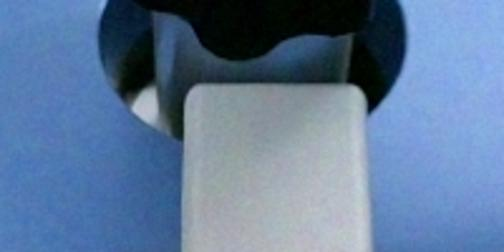

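move([
  [0.6817,-0.3642,0.320,0.1894,0.7827,-0.5200,0.2850,-1,-0.3,-1,0.7579,0.5916,0.352,0,0.79335,-0.60876,0,0.36,0.0,-1],
  [0.6817,-0.3642,0.320,0.1894,0.7827,-0.5200,0.2850,-1,-0.3,-1,0.7579,0.5916,0.352,0,0.99144,0.13053,0,0.36,0.0,-1],
  [0.6817,-0.3642,0.320,0.1894,0.7827,-0.5200,0.2850,-1,-0.3,-1,0.7579,0.5916,0.352,0,0.60876,0.79335,0,0.36,0.0,-1],
  [0.6817,-0.3642,0.320,0.1894,0.7827,-0.5200,0.2850,-1,-0.3,-1,0.7579,0.5916,0.352,0,-0.13053,0.99144,0,0.36,0.0,-1],
  [0.6817,-0.3642,0.320,0.1894,0.7827,-0.5200,0.2850,-1,-0.3,-1,0.7579,0.5916,0.352,0,-0.79335,0.60876,0,0.36,0.0,-1],
  [0.6817,-0.3642,0.320,0.1894,0.7827,-0.5200,0.2850,-1,-0.3,-1,0.7579,0.5916,0.352,0,-0.99144,-0.13053,0,0.36,0.0,-1],
  [0.6817,-0.3642,0.320,0.1894,0.7827,-0.5200,0.2850,-1,-0.3,-1,0.7579,0.5916,0.352,0,-0.60876,-0.79335,0,0.36,0.0,-1],
  [0.6817,-0.3642,0.320,0.1894,0.7827,-0.5200,0.2850,-1,-0.3,-1,0.7579,0.5916,0.352,0,-0.13053,-0.99144,0,0.36,0.0,-1],
], speed=0.7, blend=[0.02,0.02,0.02,0.02,0.02,0.02,0.02,0])

Scene clock: 401.70 s.
left_arm: end_effector_position=(+0.6817, -0.3642, +0.3200) position_measured=171 object_status=2 end_effector_quat_wxyz=(+0.189, +0.783, -0.520, +0.285) | right_arm: end_effector_position=(+0.7579, +0.5916, +0.3520) position_measured=84 object_status=3 end_effector_quat_wxyz=(+0.000, +0.131, +0.991, +0.000)
Joint positions: left_arm=[2.547 -1.467 2.104 -2.821 -1.93 3.605] | right_arm=[3.619 -1.12 1.326 -1.777 -1.571 -5.544]
Joint torques (N m): left_arm=[-18.14 -98.91 -52.35 -4.45 -0.66 2.57] | right_arm=[-15.42 -73.59 -37.76 -1.32 2.37 -2.94]
Hand target: left_arm +0.6817, -0.3642, +0.3200; +0.189, +0.783, -0.520, +0.285 | right_arm +0.7579, +0.5916, +0.3520; +0.000, +0.131, +0.991, +0.000
Off the commanded pose: left_arm 0.000 m, 0 deg | right_arm 0.000 m, 0 deg.
move: done

move([
  [0.6817,-0.3642,0.320,0.1894,0.7827,-0.5200,0.2850,-1,-0.3,-1,0.7579,0.5916,0.335,0,-0.13053,-0.99144,0,0.36,0.0,-1],
  [0.6817,-0.3642,0.320,0.1894,0.7827,-0.5200,0.2850,-1,-0.3,-1,0.7579,0.5916,0.3295,0,-0.13053,-0.99144,0,0.36,0.0,-1],
], speed=[0.06,0.02])

move([
  [0.6817,-0.3642,0.320,0.1894,0.7827,-0.5200,0.2850,-1,-0.3,-1,0.7579,0.5916,0.3295,0,-0.13053,-0.99144,0,-1,0.4,-1],
], speed=0.02)

wait(seconds=0.4)

Scene clock: 403.33 s.
left_arm: end_effector_position=(+0.6817, -0.3642, +0.3200) position_measured=171 object_status=2 end_effector_quat_wxyz=(+0.189, +0.783, -0.520, +0.285) | right_arm: end_effector_position=(+0.7579, +0.5916, +0.3296) position_measured=84 object_status=3 end_effector_quat_wxyz=(+0.000, +0.131, +0.991, +0.000)
Joint positions: left_arm=[2.547 -1.467 2.104 -2.821 -1.93 3.605] | right_arm=[3.619 -1.112 1.354 -1.813 -1.571 -5.544]
Joint torques (N m): left_arm=[-17.73 -98.81 -53.01 -4.59 -0.39 2.57] | right_arm=[-14.73 -54.06 -38.24 -4.07 2.41 -3.28]
Hand target: left_arm +0.6817, -0.3642, +0.3200; +0.189, +0.783, -0.520, +0.285 | right_arm +0.7579, +0.5916, +0.3295; +0.000, +0.131, +0.991, +0.000
Off the commanded pose: left_arm 0.000 m, 0 deg | right_arm 0.000 m, 0 deg.
move: done

Scene clock: 404.30 s.
left_arm: end_effector_position=(+0.6817, -0.3642, +0.3200) position_measured=171 object_status=2 end_effector_quat_wxyz=(+0.189, +0.783, -0.520, +0.285) | right_arm: end_effector_position=(+0.7579, +0.5916, +0.3295) position_measured=110 object_status=0 end_effector_quat_wxyz=(+0.000, +0.131, +0.991, +0.000)
Joint positions: left_arm=[2.547 -1.467 2.104 -2.821 -1.93 3.605] | right_arm=[3.619 -1.112 1.354 -1.813 -1.571 -5.544]
Joint torques (N m): left_arm=[-17.28 -98.44 -52.86 -4.4 -0.51 2.59] | right_arm=[-10.72 -53.61 -38.54 -1.85 2.38 -3.26]
Hand target: left_arm +0.6817, -0.3642, +0.3200; +0.189, +0.783, -0.520, +0.285 | right_arm +0.7579, +0.5916, +0.3295; +0.000, +0.131, +0.991, +0.000
Off the commanded pose: left_arm 0.000 m, 0 deg | right_arm 0.000 m, 0 deg.
move: done

Scene clock: 404.70 s.
left_arm: end_effector_position=(+0.6817, -0.3642, +0.3200) position_measured=171 object_status=2 end_effector_quat_wxyz=(+0.189, +0.783, -0.520, +0.285) | right_arm: end_effector_position=(+0.7579, +0.5916, +0.3295) position_measured=110 object_status=2 end_effector_quat_wxyz=(+0.000, +0.131, +0.991, +0.000)
Joint positions: left_arm=[2.547 -1.467 2.104 -2.821 -1.93 3.605] | right_arm=[3.619 -1.112 1.354 -1.813 -1.571 -5.544]
Joint torques (N m): left_arm=[-16.97 -98.12 -53.03 -4.36 -0.6 2.37] | right_arm=[-8.31 -56.37 -38.55 -1.47 2.39 -3.38]
Hand target: left_arm +0.6817, -0.3642, +0.3200; +0.189, +0.783, -0.520, +0.285 | right_arm +0.7579, +0.5916, +0.3295; +0.000, +0.131, +0.991, +0.000
Tool commands: left_gripper/position=-1.0 left_gripper/force_limit=-0.3 left_gripper/speed=-1.0 right_gripper/position=-1.0 right_gripper/force_limit=+0.4 right_gripper/speed=-1.0
Off the commanded pose: left_arm 0.000 m, 0 deg | right_arm 0.000 m, 0 deg.
wait: 0.40 s; at rest by 0.17 s

move([
  [0.6817,-0.3642,0.320,0.1894,0.7827,-0.5200,0.2850,-1,-0.3,-1,0.7579,0.5916,0.3293,0,-0.38268,-0.92388,0,-1,0.4,-1],
  [0.6817,-0.3642,0.320,0.1894,0.7827,-0.5200,0.2850,-1,-0.3,-1,0.7579,0.5916,0.3291,0,-0.60876,-0.79335,0,-1,0.4,-1],
], speed=0.3, blend=[0.02,0])

wait(seconds=0.1)

Scene clock: 407.20 s.
left_arm: end_effector_position=(+0.6817, -0.3642, +0.3200) position_measured=171 object_status=2 end_effector_quat_wxyz=(+0.189, +0.783, -0.520, +0.285) | right_arm: end_effector_position=(+0.7579, +0.5916, +0.3290) position_measured=110 object_status=2 end_effector_quat_wxyz=(+0.000, +0.609, +0.793, +0.000)
Joint positions: left_arm=[2.547 -1.467 2.104 -2.821 -1.93 3.605] | right_arm=[3.619 -1.111 1.355 -1.814 -1.571 -4.497]
Joint torques (N m): left_arm=[-17.02 -99.08 -53.14 -4.48 -0.31 2.66] | right_arm=[5.98 -47.54 -42.4 0.25 -2.89 3.13]
Hand target: left_arm +0.6817, -0.3642, +0.3200; +0.189, +0.783, -0.520, +0.285 | right_arm +0.7579, +0.5916, +0.3291; +0.000, +0.609, +0.793, +0.000
Off the commanded pose: left_arm 0.000 m, 0 deg | right_arm 0.000 m, 0 deg.
move: done

Scene clock: 407.30 s.
left_arm: end_effector_position=(+0.6817, -0.3642, +0.3200) position_measured=171 object_status=2 end_effector_quat_wxyz=(+0.189, +0.783, -0.520, +0.285) | right_arm: end_effector_position=(+0.7579, +0.5916, +0.3291) position_measured=110 object_status=2 end_effector_quat_wxyz=(+0.000, +0.609, +0.793, +0.000)
Joint positions: left_arm=[2.547 -1.467 2.104 -2.821 -1.93 3.605] | right_arm=[3.619 -1.111 1.355 -1.814 -1.571 -4.497]
Joint torques (N m): left_arm=[-17.64 -98.63 -53.31 -4.41 -0.59 2.53] | right_arm=[8.02 -47.69 -43.21 0.86 -2.5 3.22]
Hand target: left_arm +0.6817, -0.3642, +0.3200; +0.189, +0.783, -0.520, +0.285 | right_arm +0.7579, +0.5916, +0.3291; +0.000, +0.609, +0.793, +0.000
Tool commands: left_gripper/position=-1.0 left_gripper/force_limit=-0.3 left_gripper/speed=-1.0 right_gripper/position=-1.0 right_gripper/force_limit=+0.4 right_gripper/speed=-1.0
Off the commanded pose: left_arm 0.000 m, 0 deg | right_arm 0.000 m, 0 deg.
wait: 0.10 s; no rest

Good. Next 120°.

move([
  [0.6817,-0.3642,0.320,0.1894,0.7827,-0.5200,0.2850,-1,-0.3,-1,0.7579,0.5916,0.3287,0,-0.92388,-0.38268,0,-1,0.4,-1],
  [0.6817,-0.3642,0.320,0.1894,0.7827,-0.5200,0.2850,-1,-0.3,-1,0.7579,0.5916,0.3283,0,-0.99144,0.13053,0,-1,0.4,-1],
], speed=0.3, blend=[0.02,0])

wait(seconds=0.1)

Scene clock: 411.53 s.
left_arm: end_effector_position=(+0.6817, -0.3642, +0.3200) position_measured=171 object_status=2 end_effector_quat_wxyz=(+0.189, +0.783, -0.520, +0.285) | right_arm: end_effector_position=(+0.7579, +0.5916, +0.3282) position_measured=110 object_status=2 end_effector_quat_wxyz=(+0.000, +0.991, -0.130, +0.000)
Joint positions: left_arm=[2.547 -1.467 2.104 -2.821 -1.93 3.605] | right_arm=[3.619 -1.111 1.356 -1.815 -1.571 -2.403]
Joint torques (N m): left_arm=[-15.34 -98.87 -54.3 -4.69 -0.35 2.63] | right_arm=[17.94 -53.1 -46.4 -1.79 -2.07 3.23]
Hand target: left_arm +0.6817, -0.3642, +0.3200; +0.189, +0.783, -0.520, +0.285 | right_arm +0.7579, +0.5916, +0.3283; +0.000, +0.991, -0.131, +0.000
Off the commanded pose: left_arm 0.000 m, 0 deg | right_arm 0.000 m, 0 deg.
move: done

Scene clock: 411.63 s.
left_arm: end_effector_position=(+0.6817, -0.3642, +0.3200) position_measured=171 object_status=2 end_effector_quat_wxyz=(+0.189, +0.783, -0.520, +0.285) | right_arm: end_effector_position=(+0.7579, +0.5916, +0.3283) position_measured=110 object_status=2 end_effector_quat_wxyz=(+0.000, +0.991, -0.130, +0.000)
Joint positions: left_arm=[2.547 -1.467 2.104 -2.821 -1.93 3.605] | right_arm=[3.619 -1.111 1.355 -1.815 -1.571 -2.403]
Joint torques (N m): left_arm=[-15.2 -98.73 -53.3 -4.48 -0.37 2.67] | right_arm=[16.03 -51.59 -48.49 -1.08 -2.08 2.66]
Hand target: left_arm +0.6817, -0.3642, +0.3200; +0.189, +0.783, -0.520, +0.285 | right_arm +0.7579, +0.5916, +0.3283; +0.000, +0.991, -0.131, +0.000
Tool commands: left_gripper/position=-1.0 left_gripper/force_limit=-0.3 left_gripper/speed=-1.0 right_gripper/position=-1.0 right_gripper/force_limit=+0.4 right_gripper/speed=-1.0
Off the commanded pose: left_arm 0.000 m, 0 deg | right_arm 0.000 m, 0 deg.
wait: 0.10 s; no rest

move([
  [0.6817,-0.3642,0.320,0.1894,0.7827,-0.5200,0.2850,-1,-0.3,-1,0.7579,0.5916,0.3277,0,-0.79335,0.60876,0,-1,0.4,-1],
  [0.6817,-0.3642,0.320,0.1894,0.7827,-0.5200,0.2850,-1,-0.3,-1,0.7579,0.5916,0.3273,0,-0.38268,0.92388,0,-1,0.4,-1],
], speed=0.3, blend=[0.02,0])

wait(seconds=0.1)

Scene clock: 415.93 s.
left_arm: end_effector_position=(+0.6817, -0.3642, +0.3200) position_measured=171 object_status=2 end_effector_quat_wxyz=(+0.189, +0.783, -0.520, +0.285) | right_arm: end_effector_position=(+0.7579, +0.5916, +0.3272) position_measured=110 object_status=2 end_effector_quat_wxyz=(+0.000, -0.383, +0.924, +0.000)
Joint positions: left_arm=[2.547 -1.467 2.104 -2.821 -1.93 3.605] | right_arm=[3.619 -1.111 1.357 -1.817 -1.571 -0.309]
Joint torques (N m): left_arm=[-15.3 -98.55 -53.88 -4.58 -0.29 2.52] | right_arm=[16.41 -52.64 -46.14 -2.04 -2.01 2.84]
Hand target: left_arm +0.6817, -0.3642, +0.3200; +0.189, +0.783, -0.520, +0.285 | right_arm +0.7579, +0.5916, +0.3273; +0.000, -0.383, +0.924, +0.000
Off the commanded pose: left_arm 0.000 m, 0 deg | right_arm 0.000 m, 0 deg.
move: done

Scene clock: 416.03 s.
left_arm: end_effector_position=(+0.6817, -0.3642, +0.3200) position_measured=171 object_status=2 end_effector_quat_wxyz=(+0.189, +0.783, -0.520, +0.285) | right_arm: end_effector_position=(+0.7579, +0.5916, +0.3273) position_measured=110 object_status=2 end_effector_quat_wxyz=(+0.000, -0.383, +0.924, +0.000)
Joint positions: left_arm=[2.547 -1.467 2.104 -2.821 -1.93 3.605] | right_arm=[3.619 -1.111 1.357 -1.817 -1.571 -0.308]
Joint torques (N m): left_arm=[-14.57 -98.1 -53.45 -4.64 -0.13 2.26] | right_arm=[16.33 -51.32 -48.52 -1.68 -2.25 3.56]
Hand target: left_arm +0.6817, -0.3642, +0.3200; +0.189, +0.783, -0.520, +0.285 | right_arm +0.7579, +0.5916, +0.3273; +0.000, -0.383, +0.924, +0.000
Tool commands: left_gripper/position=-1.0 left_gripper/force_limit=-0.3 left_gripper/speed=-1.0 right_gripper/position=-1.0 right_gripper/force_limit=+0.4 right_gripper/speed=-1.0
Off the commanded pose: left_arm 0.000 m, 0 deg | right_arm 0.000 m, 0 deg.
wait: 0.10 s; no rest

move([
  [0.6817,-0.3642,0.320,0.1894,0.7827,-0.5200,0.2850,-1,-0.3,-1,0.7579,0.5916,0.3268,0,0.13053,0.99144,0,-1,0.4,-1],
  [0.6817,-0.3642,0.320,0.1894,0.7827,-0.5200,0.2850,-1,-0.3,-1,0.7579,0.5916,0.3263,0,0.60876,0.79335,0,-1,0.4,-1],
], speed=0.3, blend=[0.02,0])

wait(seconds=0.1)

Scene clock: 420.77 s.
left_arm: end_effector_position=(+0.6948, -0.3590, +0.3201) position_measured=171 object_status=2 end_effector_quat_wxyz=(+0.171, +0.788, -0.516, +0.291) end_effector_velocity=(+0.002, +0.001, -0.001) end_effector_angular_velocity=(+0.004, -0.002, +0.003) | right_arm: end_effector_position=(+0.7579, +0.5916, +0.3263) position_measured=110 object_status=2 end_effector_quat_wxyz=(+0.000, +0.609, +0.793, +0.000)
Joint positions: left_arm=[2.549 -1.461 2.095 -2.824 -1.89 3.605] | right_arm=[3.619 -1.11 1.358 -1.818 -1.571 1.786]
Joint velocities: left_arm=[0 0.002 -0.002 0 0.005 0] | right_arm=[within noise]
Joint torques (N m): left_arm=[0.44 -86.98 -45.1 -6.28 -1.17 0.7] | right_arm=[18.78 -36.13 -43.98 -4.71 1.92 8.84]
Hand target: left_arm +0.6948, -0.3590, +0.3201; +0.171, +0.788, -0.516, +0.291 | right_arm +0.7579, +0.5916, +0.3263; +0.000, +0.609, +0.793, +0.000
Tool commands: left_gripper/position=-1.0 left_gripper/force_limit=-0.301961 left_gripper/speed=-1.0 right_gripper/position=-1.0 right_gripper/force_limit=+0.4 right_gripper/speed=-1.0
Off the commanded pose: left_arm 0.014 m, 2 deg | right_arm 0.000 m, 0 deg.
FORCE FAULT: contact force on the left arm reached its limit, and that arm stopped. The contact can be on any part of that arm, not only on its tool. That arm's remaining commands of this call were not run. That arm is still stopped at the end of this call. That arm stays stopped for about 9 more seconds. Until then a move that you send moves the other arm only, and its call returns only when the move has ended. Once the stop has ended, the next robot result says so. If the stop ends while you think or write, that arm runs what you send next. While its stop runs, that arm takes no new command, but its gripper still runs the gripper command that each later call begins with. Until it ends, the stop uses up actions while you think or wait. An arm that is not stopped still takes commands.
move: fault (left_arm)

not run: an earlier result of this reply reported a stop or a fault. Calls in your next reply go to the robot.

wait(seconds=9, cameras=["cam_left_wrist"])

Scene clock: 430.03 s.
left_arm: end_effector_position=(+0.6951, -0.3589, +0.3201) position_measured=171 object_status=2 end_effector_quat_wxyz=(+0.170, +0.788, -0.516, +0.291) | right_arm: end_effector_position=(+0.7579, +0.5916, +0.3263) position_measured=110 object_status=2 end_effector_quat_wxyz=(+0.000, +0.609, +0.793, +0.000)
Joint positions: left_arm=[2.549 -1.461 2.094 -2.824 -1.889 3.605] | right_arm=[3.619 -1.11 1.358 -1.818 -1.571 1.786]
Joint torques (N m): left_arm=[-0.43 -87.21 -44.63 -6.3 -1.24 0.82] | right_arm=[19.78 -54.97 -33.28 -4.27 4.97 3.19]
Hand target: left_arm +0.6951, -0.3589, +0.3201; +0.170, +0.788, -0.516, +0.291 | right_arm +0.7579, +0.5916, +0.3263; +0.000, +0.609, +0.793, +0.000
Tool commands: left_gripper/position=-1.0 left_gripper/force_limit=-0.301961 left_gripper/speed=-1.0 right_gripper/position=-1.0 right_gripper/force_limit=+0.4 right_gripper/speed=-1.0
Off the commanded pose: left_arm 0.014 m, 2 deg | right_arm 0.000 m, 0 deg.
FORCE FAULT, CONTINUED: the left arm's stop, for the force fault that an earlier result reported, is over. The rest of the stop counts as 18 of the actions that you can send in this scene. That arm's target is now where it stood when the stop ended, not its last command. That arm accepts commands again.
wait: 9.00 s; at rest from the start
camera_calibration:
cam_left_wrist: T_world_to_cam=[[-0.904797, -0.423538, -0.0442375, 0.503112], [-0.386496, 0.860367, -0.332249, 0.700407], [0.178781, -0.283521, -0.942154, 0.201166], [0, 0, 0, 1]] pos_world=[0.689954, -0.332486, 0.444495]
Images, in order (width x height): cam_left_wrist 672x504.

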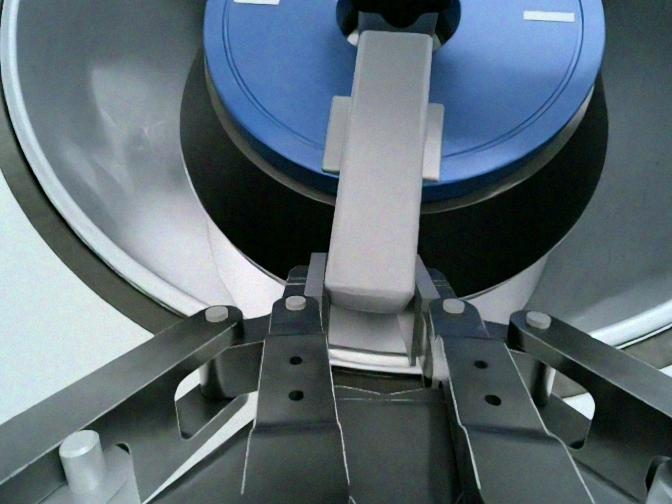

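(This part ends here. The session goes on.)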